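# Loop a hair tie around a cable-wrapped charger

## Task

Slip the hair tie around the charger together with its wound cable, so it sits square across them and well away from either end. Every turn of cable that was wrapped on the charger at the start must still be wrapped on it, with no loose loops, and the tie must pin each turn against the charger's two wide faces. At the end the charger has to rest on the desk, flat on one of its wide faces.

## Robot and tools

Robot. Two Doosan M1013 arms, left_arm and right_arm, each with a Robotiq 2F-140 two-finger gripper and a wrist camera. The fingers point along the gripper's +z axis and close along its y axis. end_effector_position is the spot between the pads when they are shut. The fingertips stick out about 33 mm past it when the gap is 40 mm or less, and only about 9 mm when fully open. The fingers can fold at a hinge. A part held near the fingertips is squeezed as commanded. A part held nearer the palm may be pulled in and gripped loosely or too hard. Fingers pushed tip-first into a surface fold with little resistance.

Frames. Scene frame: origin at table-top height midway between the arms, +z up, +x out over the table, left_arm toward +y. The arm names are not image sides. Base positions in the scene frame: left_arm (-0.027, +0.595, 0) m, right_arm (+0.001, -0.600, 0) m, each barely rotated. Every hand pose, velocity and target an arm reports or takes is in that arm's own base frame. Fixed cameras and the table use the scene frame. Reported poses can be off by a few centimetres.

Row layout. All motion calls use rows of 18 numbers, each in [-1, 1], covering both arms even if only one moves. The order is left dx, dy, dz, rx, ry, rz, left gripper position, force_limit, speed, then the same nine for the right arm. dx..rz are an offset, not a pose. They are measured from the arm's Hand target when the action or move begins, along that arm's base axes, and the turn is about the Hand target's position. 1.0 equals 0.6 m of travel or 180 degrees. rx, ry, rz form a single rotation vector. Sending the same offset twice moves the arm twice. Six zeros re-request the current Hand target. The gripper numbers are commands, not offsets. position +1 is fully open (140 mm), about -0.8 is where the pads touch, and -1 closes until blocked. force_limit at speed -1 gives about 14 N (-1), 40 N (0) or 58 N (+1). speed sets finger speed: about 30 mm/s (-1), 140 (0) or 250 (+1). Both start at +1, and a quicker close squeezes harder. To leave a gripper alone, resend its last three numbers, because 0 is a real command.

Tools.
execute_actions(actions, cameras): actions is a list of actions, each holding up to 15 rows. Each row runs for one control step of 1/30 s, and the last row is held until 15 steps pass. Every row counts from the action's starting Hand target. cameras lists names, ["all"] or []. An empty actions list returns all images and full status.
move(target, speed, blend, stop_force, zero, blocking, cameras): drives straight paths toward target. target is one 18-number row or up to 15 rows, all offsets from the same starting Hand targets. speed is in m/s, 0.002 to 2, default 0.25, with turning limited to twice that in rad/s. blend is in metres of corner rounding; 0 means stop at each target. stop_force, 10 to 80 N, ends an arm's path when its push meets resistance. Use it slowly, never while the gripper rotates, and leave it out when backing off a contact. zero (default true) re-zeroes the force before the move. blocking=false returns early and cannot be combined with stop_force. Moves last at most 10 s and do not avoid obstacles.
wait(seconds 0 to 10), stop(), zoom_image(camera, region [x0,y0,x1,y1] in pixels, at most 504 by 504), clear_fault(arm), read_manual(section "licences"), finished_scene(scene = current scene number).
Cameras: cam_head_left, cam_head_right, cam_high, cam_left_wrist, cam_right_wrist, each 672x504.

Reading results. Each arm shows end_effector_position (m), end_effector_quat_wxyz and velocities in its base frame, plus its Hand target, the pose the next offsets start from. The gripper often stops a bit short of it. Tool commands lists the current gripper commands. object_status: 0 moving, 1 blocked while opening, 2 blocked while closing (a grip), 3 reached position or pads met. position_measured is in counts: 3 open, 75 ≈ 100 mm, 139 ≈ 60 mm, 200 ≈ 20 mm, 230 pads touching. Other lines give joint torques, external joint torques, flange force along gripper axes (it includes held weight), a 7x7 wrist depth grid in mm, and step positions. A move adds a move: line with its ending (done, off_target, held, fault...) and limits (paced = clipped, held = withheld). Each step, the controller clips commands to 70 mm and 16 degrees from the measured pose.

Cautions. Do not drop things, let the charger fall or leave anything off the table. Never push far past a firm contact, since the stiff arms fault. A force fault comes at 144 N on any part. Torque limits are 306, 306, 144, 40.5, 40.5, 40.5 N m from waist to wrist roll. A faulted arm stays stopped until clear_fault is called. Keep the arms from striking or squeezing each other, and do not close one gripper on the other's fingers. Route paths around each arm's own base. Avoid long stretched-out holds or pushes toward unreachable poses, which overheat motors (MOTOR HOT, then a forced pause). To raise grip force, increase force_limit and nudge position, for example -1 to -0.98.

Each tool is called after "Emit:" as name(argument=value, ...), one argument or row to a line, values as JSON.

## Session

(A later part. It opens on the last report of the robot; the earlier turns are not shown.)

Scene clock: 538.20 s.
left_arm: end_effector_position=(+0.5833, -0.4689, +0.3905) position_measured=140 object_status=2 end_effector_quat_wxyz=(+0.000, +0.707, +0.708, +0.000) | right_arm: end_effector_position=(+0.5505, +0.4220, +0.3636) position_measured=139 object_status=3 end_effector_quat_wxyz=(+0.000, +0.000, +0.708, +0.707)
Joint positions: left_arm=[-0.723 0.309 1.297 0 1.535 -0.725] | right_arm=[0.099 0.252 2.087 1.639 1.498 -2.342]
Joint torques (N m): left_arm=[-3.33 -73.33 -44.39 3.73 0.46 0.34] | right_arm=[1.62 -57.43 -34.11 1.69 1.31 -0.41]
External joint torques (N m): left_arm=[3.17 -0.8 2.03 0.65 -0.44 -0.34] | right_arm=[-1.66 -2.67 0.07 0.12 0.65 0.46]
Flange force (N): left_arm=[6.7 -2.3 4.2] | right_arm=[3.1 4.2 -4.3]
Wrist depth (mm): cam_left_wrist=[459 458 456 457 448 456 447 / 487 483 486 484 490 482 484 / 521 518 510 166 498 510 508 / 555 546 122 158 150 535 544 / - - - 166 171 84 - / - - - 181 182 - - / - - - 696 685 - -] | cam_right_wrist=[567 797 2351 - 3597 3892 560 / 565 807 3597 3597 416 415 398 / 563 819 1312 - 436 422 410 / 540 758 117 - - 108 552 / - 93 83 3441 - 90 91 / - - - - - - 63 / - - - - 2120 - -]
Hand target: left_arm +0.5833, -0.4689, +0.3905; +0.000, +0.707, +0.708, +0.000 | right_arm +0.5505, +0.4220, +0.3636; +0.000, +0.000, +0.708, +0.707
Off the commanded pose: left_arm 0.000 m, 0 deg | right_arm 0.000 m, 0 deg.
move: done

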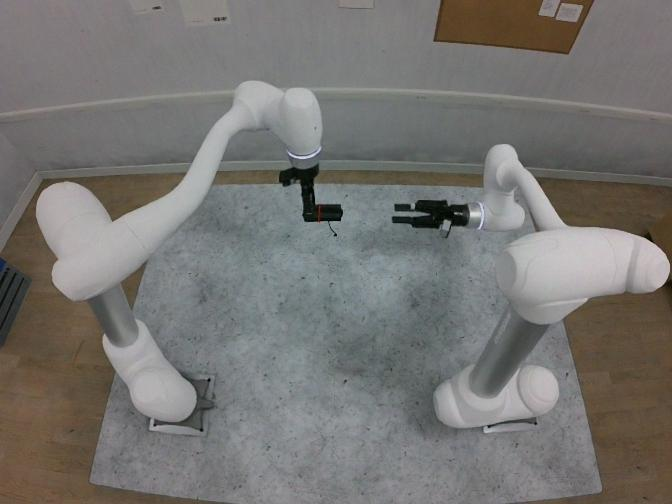

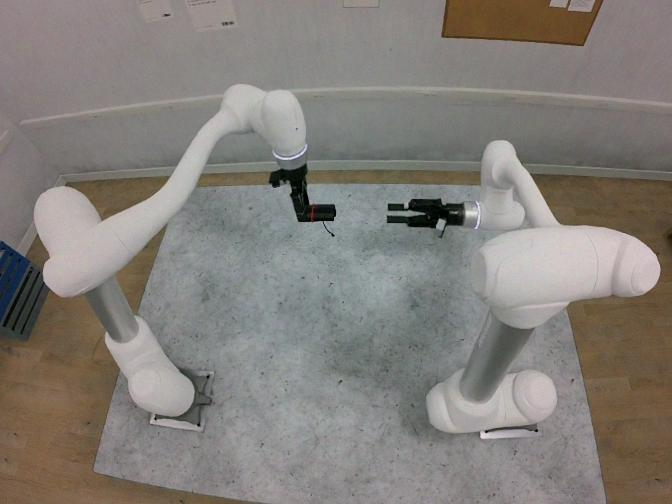

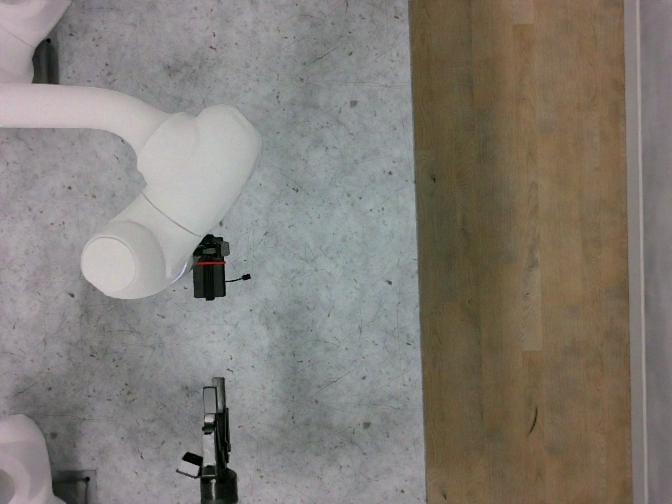

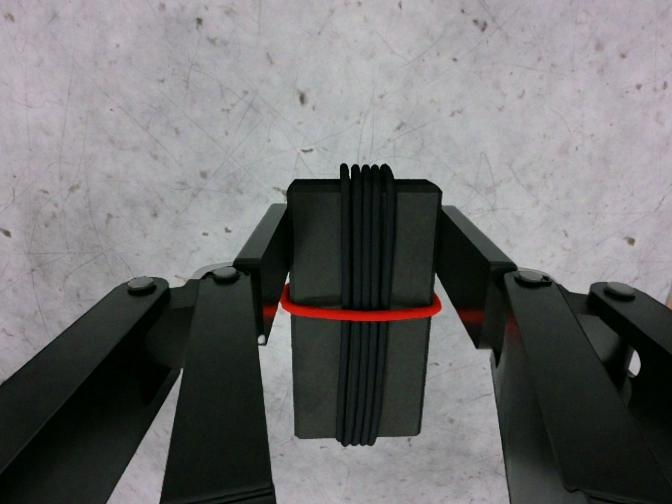

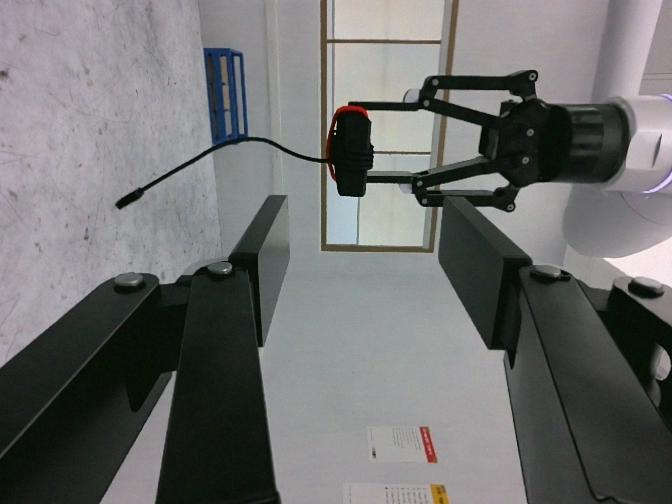

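Emit:
move(
  target=[
    [0,0,-0.46,0,0,0,-1,-0.2,-1,0,0,0,0,0,0,-0.08,0,-1],
    [0,0.35,-0.563,0,0,0,-1,-0.2,-1,0,0,0,0,0,0,-0.08,0,-1],
  ],
  speed=[0.2,0.06],
  blend=[0.01,0],
  cameras=["all"],
)

Emit:
zoom_image(
  camera="cam_head_left",
  region=[240, 220, 350, 290],
)

Emit:
zoom_image(
  camera="cam_high",
  region=[190, 140, 290, 280],
)

Scene clock: 549.10 s.
left_arm: end_effector_position=(+0.5833, -0.2590, +0.0527) position_measured=140 object_status=2 end_effector_quat_wxyz=(+0.000, +0.707, +0.708, +0.000) | right_arm: end_effector_position=(+0.5505, +0.4220, +0.3636) position_measured=139 object_status=3 end_effector_quat_wxyz=(+0.000, +0.000, +0.708, +0.707)
Joint positions: left_arm=[-0.472 0.335 1.919 0 0.887 -0.473] | right_arm=[0.099 0.252 2.087 1.639 1.498 -2.342]
Joint torques (N m): left_arm=[-2.71 -66.24 -34.26 2.87 0.48 0.37] | right_arm=[0.34 -56.93 -33.98 1.62 1.5 -0.4]
External joint torques (N m): left_arm=[2.87 -0.74 1.67 0.52 -0.45 -0.37] | right_arm=[-0.32 -3.23 -0.05 0.18 0.46 0.45]
Flange force (N): left_arm=[5.3 -2.4 1.2] | right_arm=[3.9 5.0 -1.6]
Wrist depth (mm): cam_left_wrist=[164 164 164 163 163 162 162 / 177 174 175 174 171 172 171 / 186 185 185 166 180 182 182 / 199 198 122 158 150 192 194 / - - 117 165 170 84 - / - - 227 180 189 - - / - - - 246 246 - -] | cam_right_wrist=[560 794 2793 - 744 - - / 535 747 617 591 598 - 3597 / 569 744 1079 625 830 - - / 543 761 117 - - 115 - / - 93 83 2968 3252 90 91 / - - - 2609 - - 63 / - - - - - - -]
Hand target: left_arm +0.5833, -0.2589, +0.0527; +0.000, +0.707, +0.708, +0.000 | right_arm +0.5505, +0.4220, +0.3636; +0.000, +0.000, +0.708, +0.707
Off the commanded pose: left_arm 0.000 m, 0 deg | right_arm 0.000 m, 0 deg.
move: done

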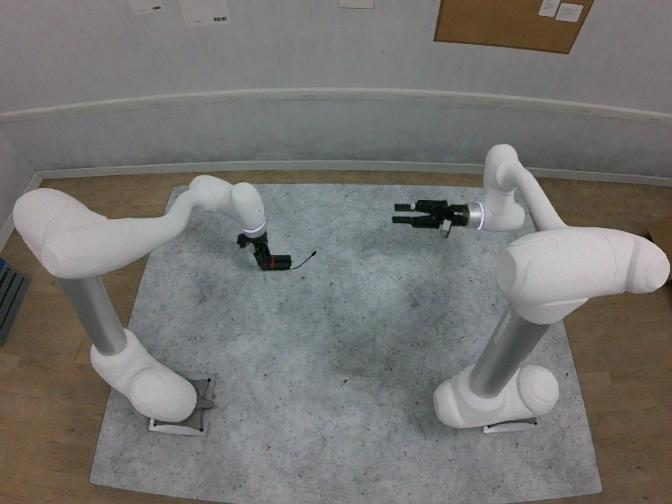

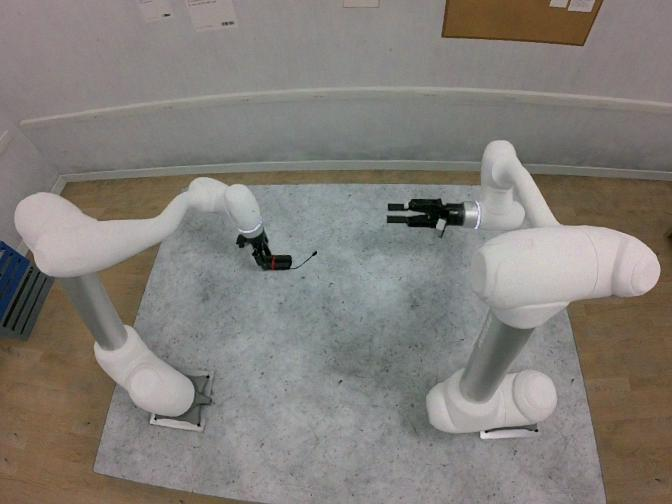

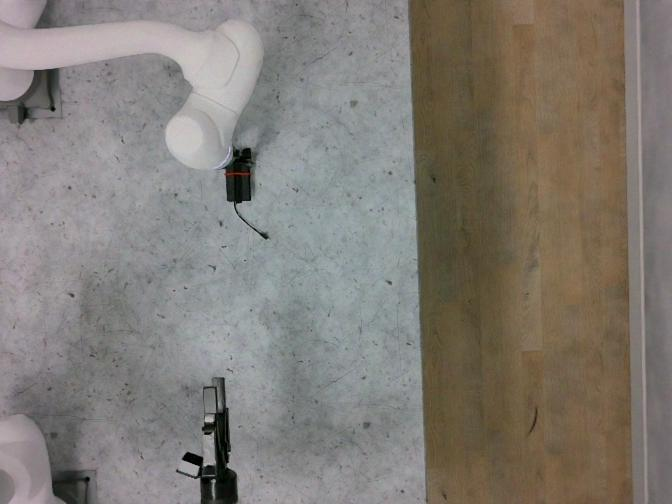

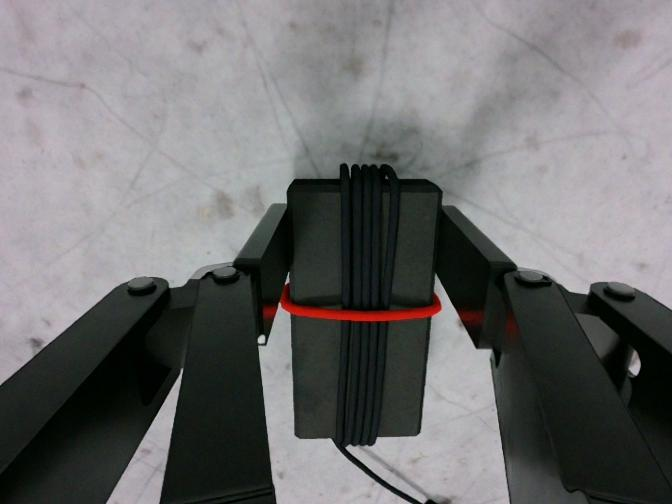

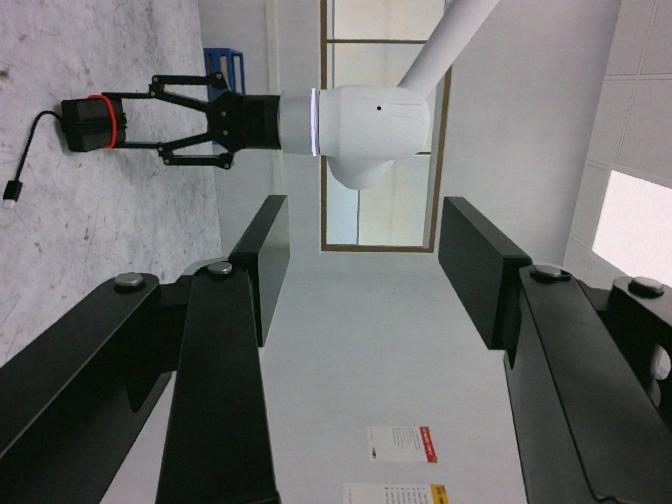

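Scaled by 4.582 from the camera's 672x504 image, which has a finer 960x720 frame.

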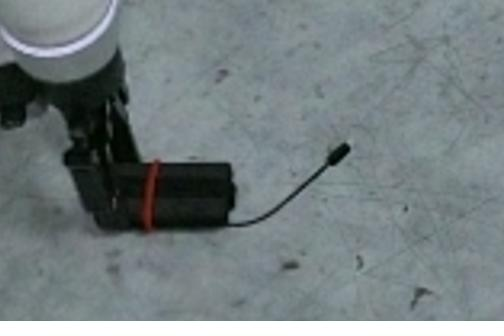

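Scaled by 3.600 from the camera's 672x504 image, which has a finer 960x720 frame.

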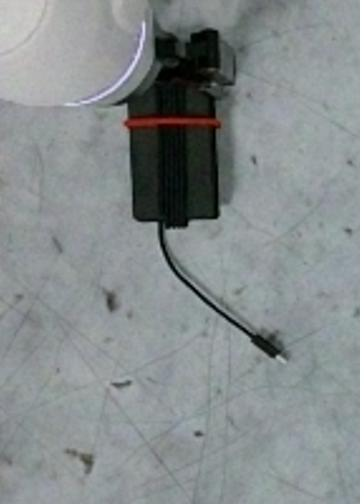

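Excellent: tail exits at the end along -y from the underside. Lower and release.

Emit:
move(
  target=[0,0.01,-0.04,0,0,0,-1,-0.2,-1,0,0,0,0,0,0,-0.08,0,-1],
  speed=0.008,
  stop_force=12,
)

Emit:
move(
  target=[0,0,0,0,0,0,0.2,-0.2,-1,0,0,0,0,0,0,-0.08,0,-1],
)

Emit:
move(
  target=[0,0.02,0.35,0,0,0,0.2,-0.2,-1,0,0,0,0,0,0,-0.08,0,-1],
  speed=0.15,
  cameras=["all"],
)

Emit:
zoom_image(
  camera="cam_left_wrist",
  region=[260, 140, 460, 340],
)

Emit:
zoom_image(
  camera="cam_head_left",
  region=[240, 225, 340, 290],
)

Scene clock: 556.40 s.
left_arm: end_effector_position=(+0.5833, -0.2571, +0.0453) position_measured=140 object_status=2 end_effector_quat_wxyz=(+0.000, +0.707, +0.708, +0.000) | right_arm: end_effector_position=(+0.5505, +0.4220, +0.3636) position_measured=139 object_status=3 end_effector_quat_wxyz=(+0.000, +0.000, +0.708, +0.707)
Joint positions: left_arm=[-0.469 0.342 1.926 0 0.873 -0.471] | right_arm=[0.099 0.252 2.087 1.639 1.498 -2.342]
Joint torques (N m): left_arm=[-2.41 -54.81 -25.82 3.01 0.7 0.31] | right_arm=[0.54 -57.12 -33.93 1.59 1.54 -0.4]
External joint torques (N m): left_arm=[2.5 -12.67 -6.7 0.37 -0.69 -0.31] | right_arm=[-0.48 -3.54 -0.25 0.23 0.44 0.45]
Flange force (N): left_arm=[4.7 -2.1 -17.4] | right_arm=[3.9 5.5 -1.8]
Wrist depth (mm): cam_left_wrist=[158 158 158 158 157 156 157 / 168 167 167 166 166 165 165 / 178 177 177 168 172 176 175 / 191 188 136 158 149 185 188 / - - 116 167 171 84 - / - - 219 178 185 - - / - - - 238 237 - -] | cam_right_wrist=[561 799 3252 2931 758 - - / 536 744 621 592 594 4024 - / 561 754 1263 722 4946 - - / 540 747 118 - - 107 - / - 93 83 - - 90 91 / - - - 2082 - - 63 / - - - 1915 2101 - -]
Hand target: left_arm +0.5833, -0.2571, +0.0453; +0.000, +0.707, +0.708, +0.000 (not the last commanded pose) | right_arm +0.5505, +0.4220, +0.3636; +0.000, +0.000, +0.708, +0.707
Off the commanded pose: left_arm 0.017 m, 0 deg | right_arm 0.000 m, 0 deg.
move: contact (left_arm)

Scene clock: 557.43 s.
left_arm: end_effector_position=(+0.5833, -0.2571, +0.0452) position_measured=104 object_status=0 end_effector_quat_wxyz=(+0.000, +0.707, +0.708, +0.000) | right_arm: end_effector_position=(+0.5505, +0.4220, +0.3636) position_measured=139 object_status=3 end_effector_quat_wxyz=(+0.000, +0.000, +0.708, +0.707)
Joint positions: left_arm=[-0.469 0.342 1.926 0 0.873 -0.471] | right_arm=[0.099 0.252 2.087 1.639 1.498 -2.342]
Joint torques (N m): left_arm=[-2.9 -64.29 -32.57 2.89 0.55 0.34] | right_arm=[0.27 -57.17 -34.05 1.61 1.5 -0.41]
External joint torques (N m): left_arm=[2.89 -3.18 -0.01 0.49 -0.55 -0.34] | right_arm=[-0.28 -3.67 -0.11 0.21 0.48 0.46]
Flange force (N): left_arm=[5.4 -2.3 -2.5] | right_arm=[4.3 5.6 -1.6]
Wrist depth (mm): cam_left_wrist=[158 158 158 157 156 156 157 / 168 167 167 166 165 165 165 / 179 178 177 172 174 176 176 / 190 188 149 158 158 137 187 / - - 201 167 199 115 91 / - - 218 179 214 - - / - - 238 237 236 - -] | cam_right_wrist=[563 797 3044 - 719 - - / 538 749 609 596 591 - - / 563 763 1094 659 4239 - - / 540 758 118 - - 108 - / - 93 83 - - 90 91 / - - - 2580 - - 63 / - - - 1915 1962 - -]
Hand target: left_arm +0.5833, -0.2571, +0.0453; +0.000, +0.707, +0.708, +0.000 | right_arm +0.5505, +0.4220, +0.3636; +0.000, +0.000, +0.708, +0.707
Off the commanded pose: left_arm 0.000 m, 0 deg | right_arm 0.000 m, 0 deg.
move: done

Scene clock: 559.27 s.
left_arm: end_effector_position=(+0.5833, -0.2451, +0.2552) position_measured=104 object_status=3 end_effector_quat_wxyz=(+0.000, +0.707, +0.708, +0.000) | right_arm: end_effector_position=(+0.5505, +0.4220, +0.3636) position_measured=139 object_status=3 end_effector_quat_wxyz=(+0.000, +0.000, +0.708, +0.707)
Joint positions: left_arm=[-0.452 0.164 1.728 0 1.249 -0.454] | right_arm=[0.099 0.252 2.087 1.639 1.498 -2.342]
Joint torques (N m): left_arm=[-2.84 -54.75 -40.27 3.67 0.43 0.33] | right_arm=[0.42 -57.05 -34.04 1.6 1.49 -0.42]
External joint torques (N m): left_arm=[2.83 -2.08 0.45 0.46 -0.41 -0.33] | right_arm=[-0.43 -3.92 -0.2 0.22 0.49 0.47]
Flange force (N): left_arm=[5.2 -2.1 0.2] | right_arm=[4.5 6.0 -1.9]
Wrist depth (mm): cam_left_wrist=[343 342 340 340 341 337 340 / 362 363 362 359 358 360 356 / 387 388 382 352 382 380 379 / 411 405 149 399 403 137 406 / - - 436 437 439 115 91 / - - 475 472 469 - - / - - 516 514 504 - -] | cam_right_wrist=[564 802 2895 - - 797 3044 / 541 805 3344 626 610 604 - / 568 810 1199 - 726 596 2860 / 540 761 108 - - 108 - / - 93 89 - - 90 91 / - - - - - - 63 / - - - - 2198 - -]
Hand target: left_arm +0.5833, -0.2451, +0.2553; +0.000, +0.707, +0.708, +0.000 | right_arm +0.5505, +0.4220, +0.3636; +0.000, +0.000, +0.708, +0.707
Off the commanded pose: left_arm 0.000 m, 0 deg | right_arm 0.000 m, 0 deg.
move: done

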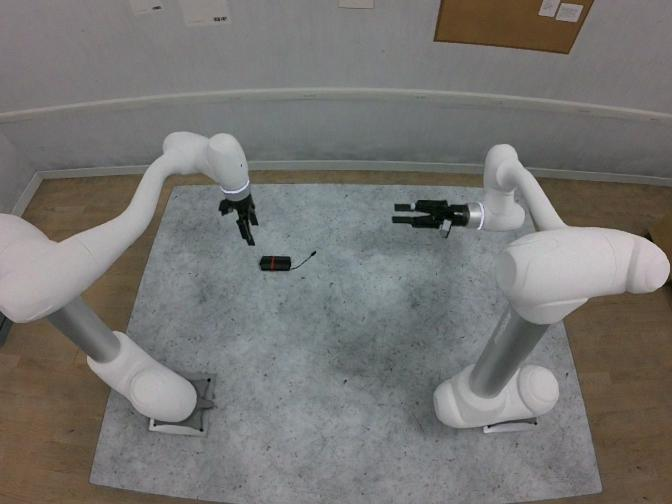

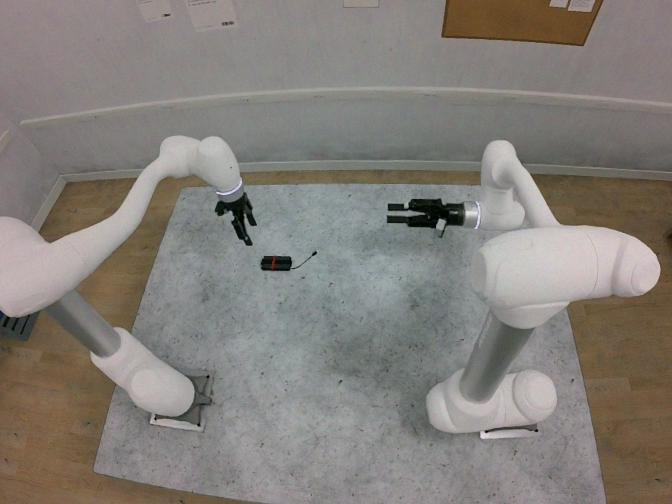

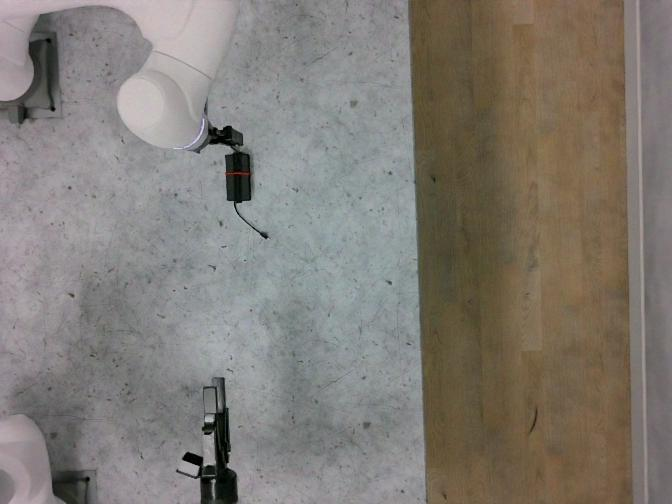

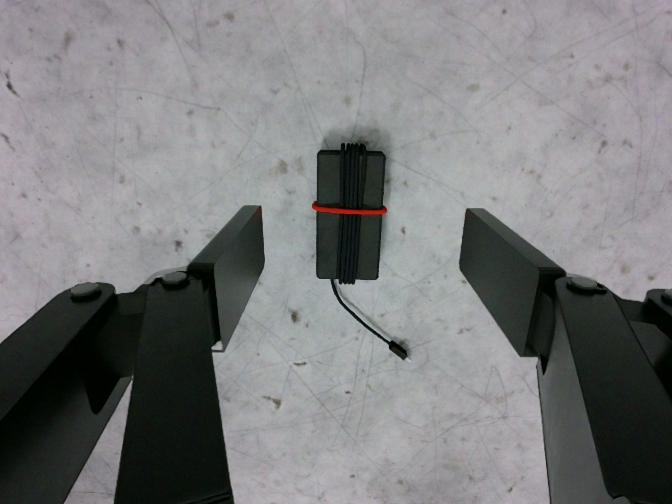

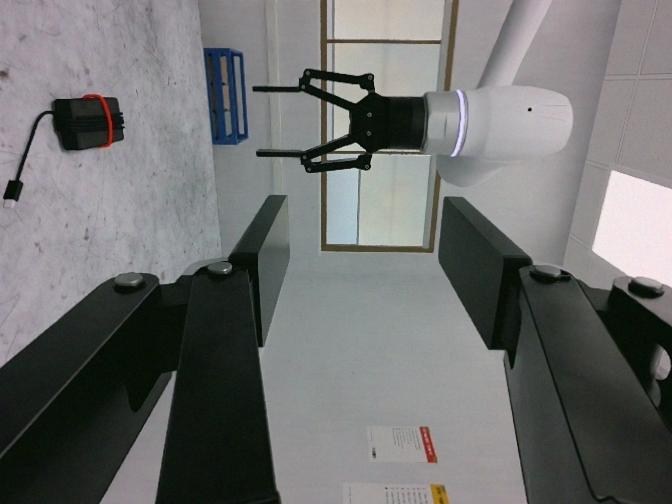

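Scaled by 2.520 from the camera's 672x504 image, which has a finer 960x720 frame.

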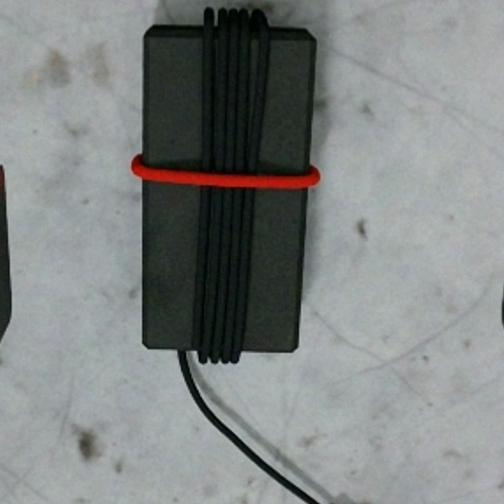

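Scaled by 5.040 from the camera's 672x504 image, which has a finer 960x720 frame.

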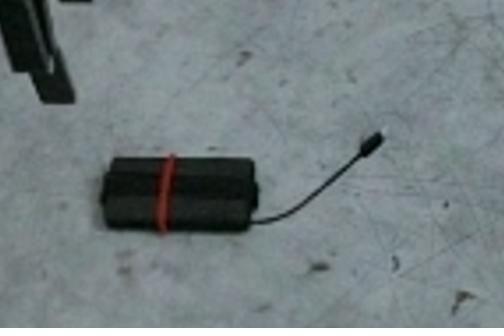

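Clean.

Emit:
finished_scene(
  scene=2,
)

The scene is finished: the task was done.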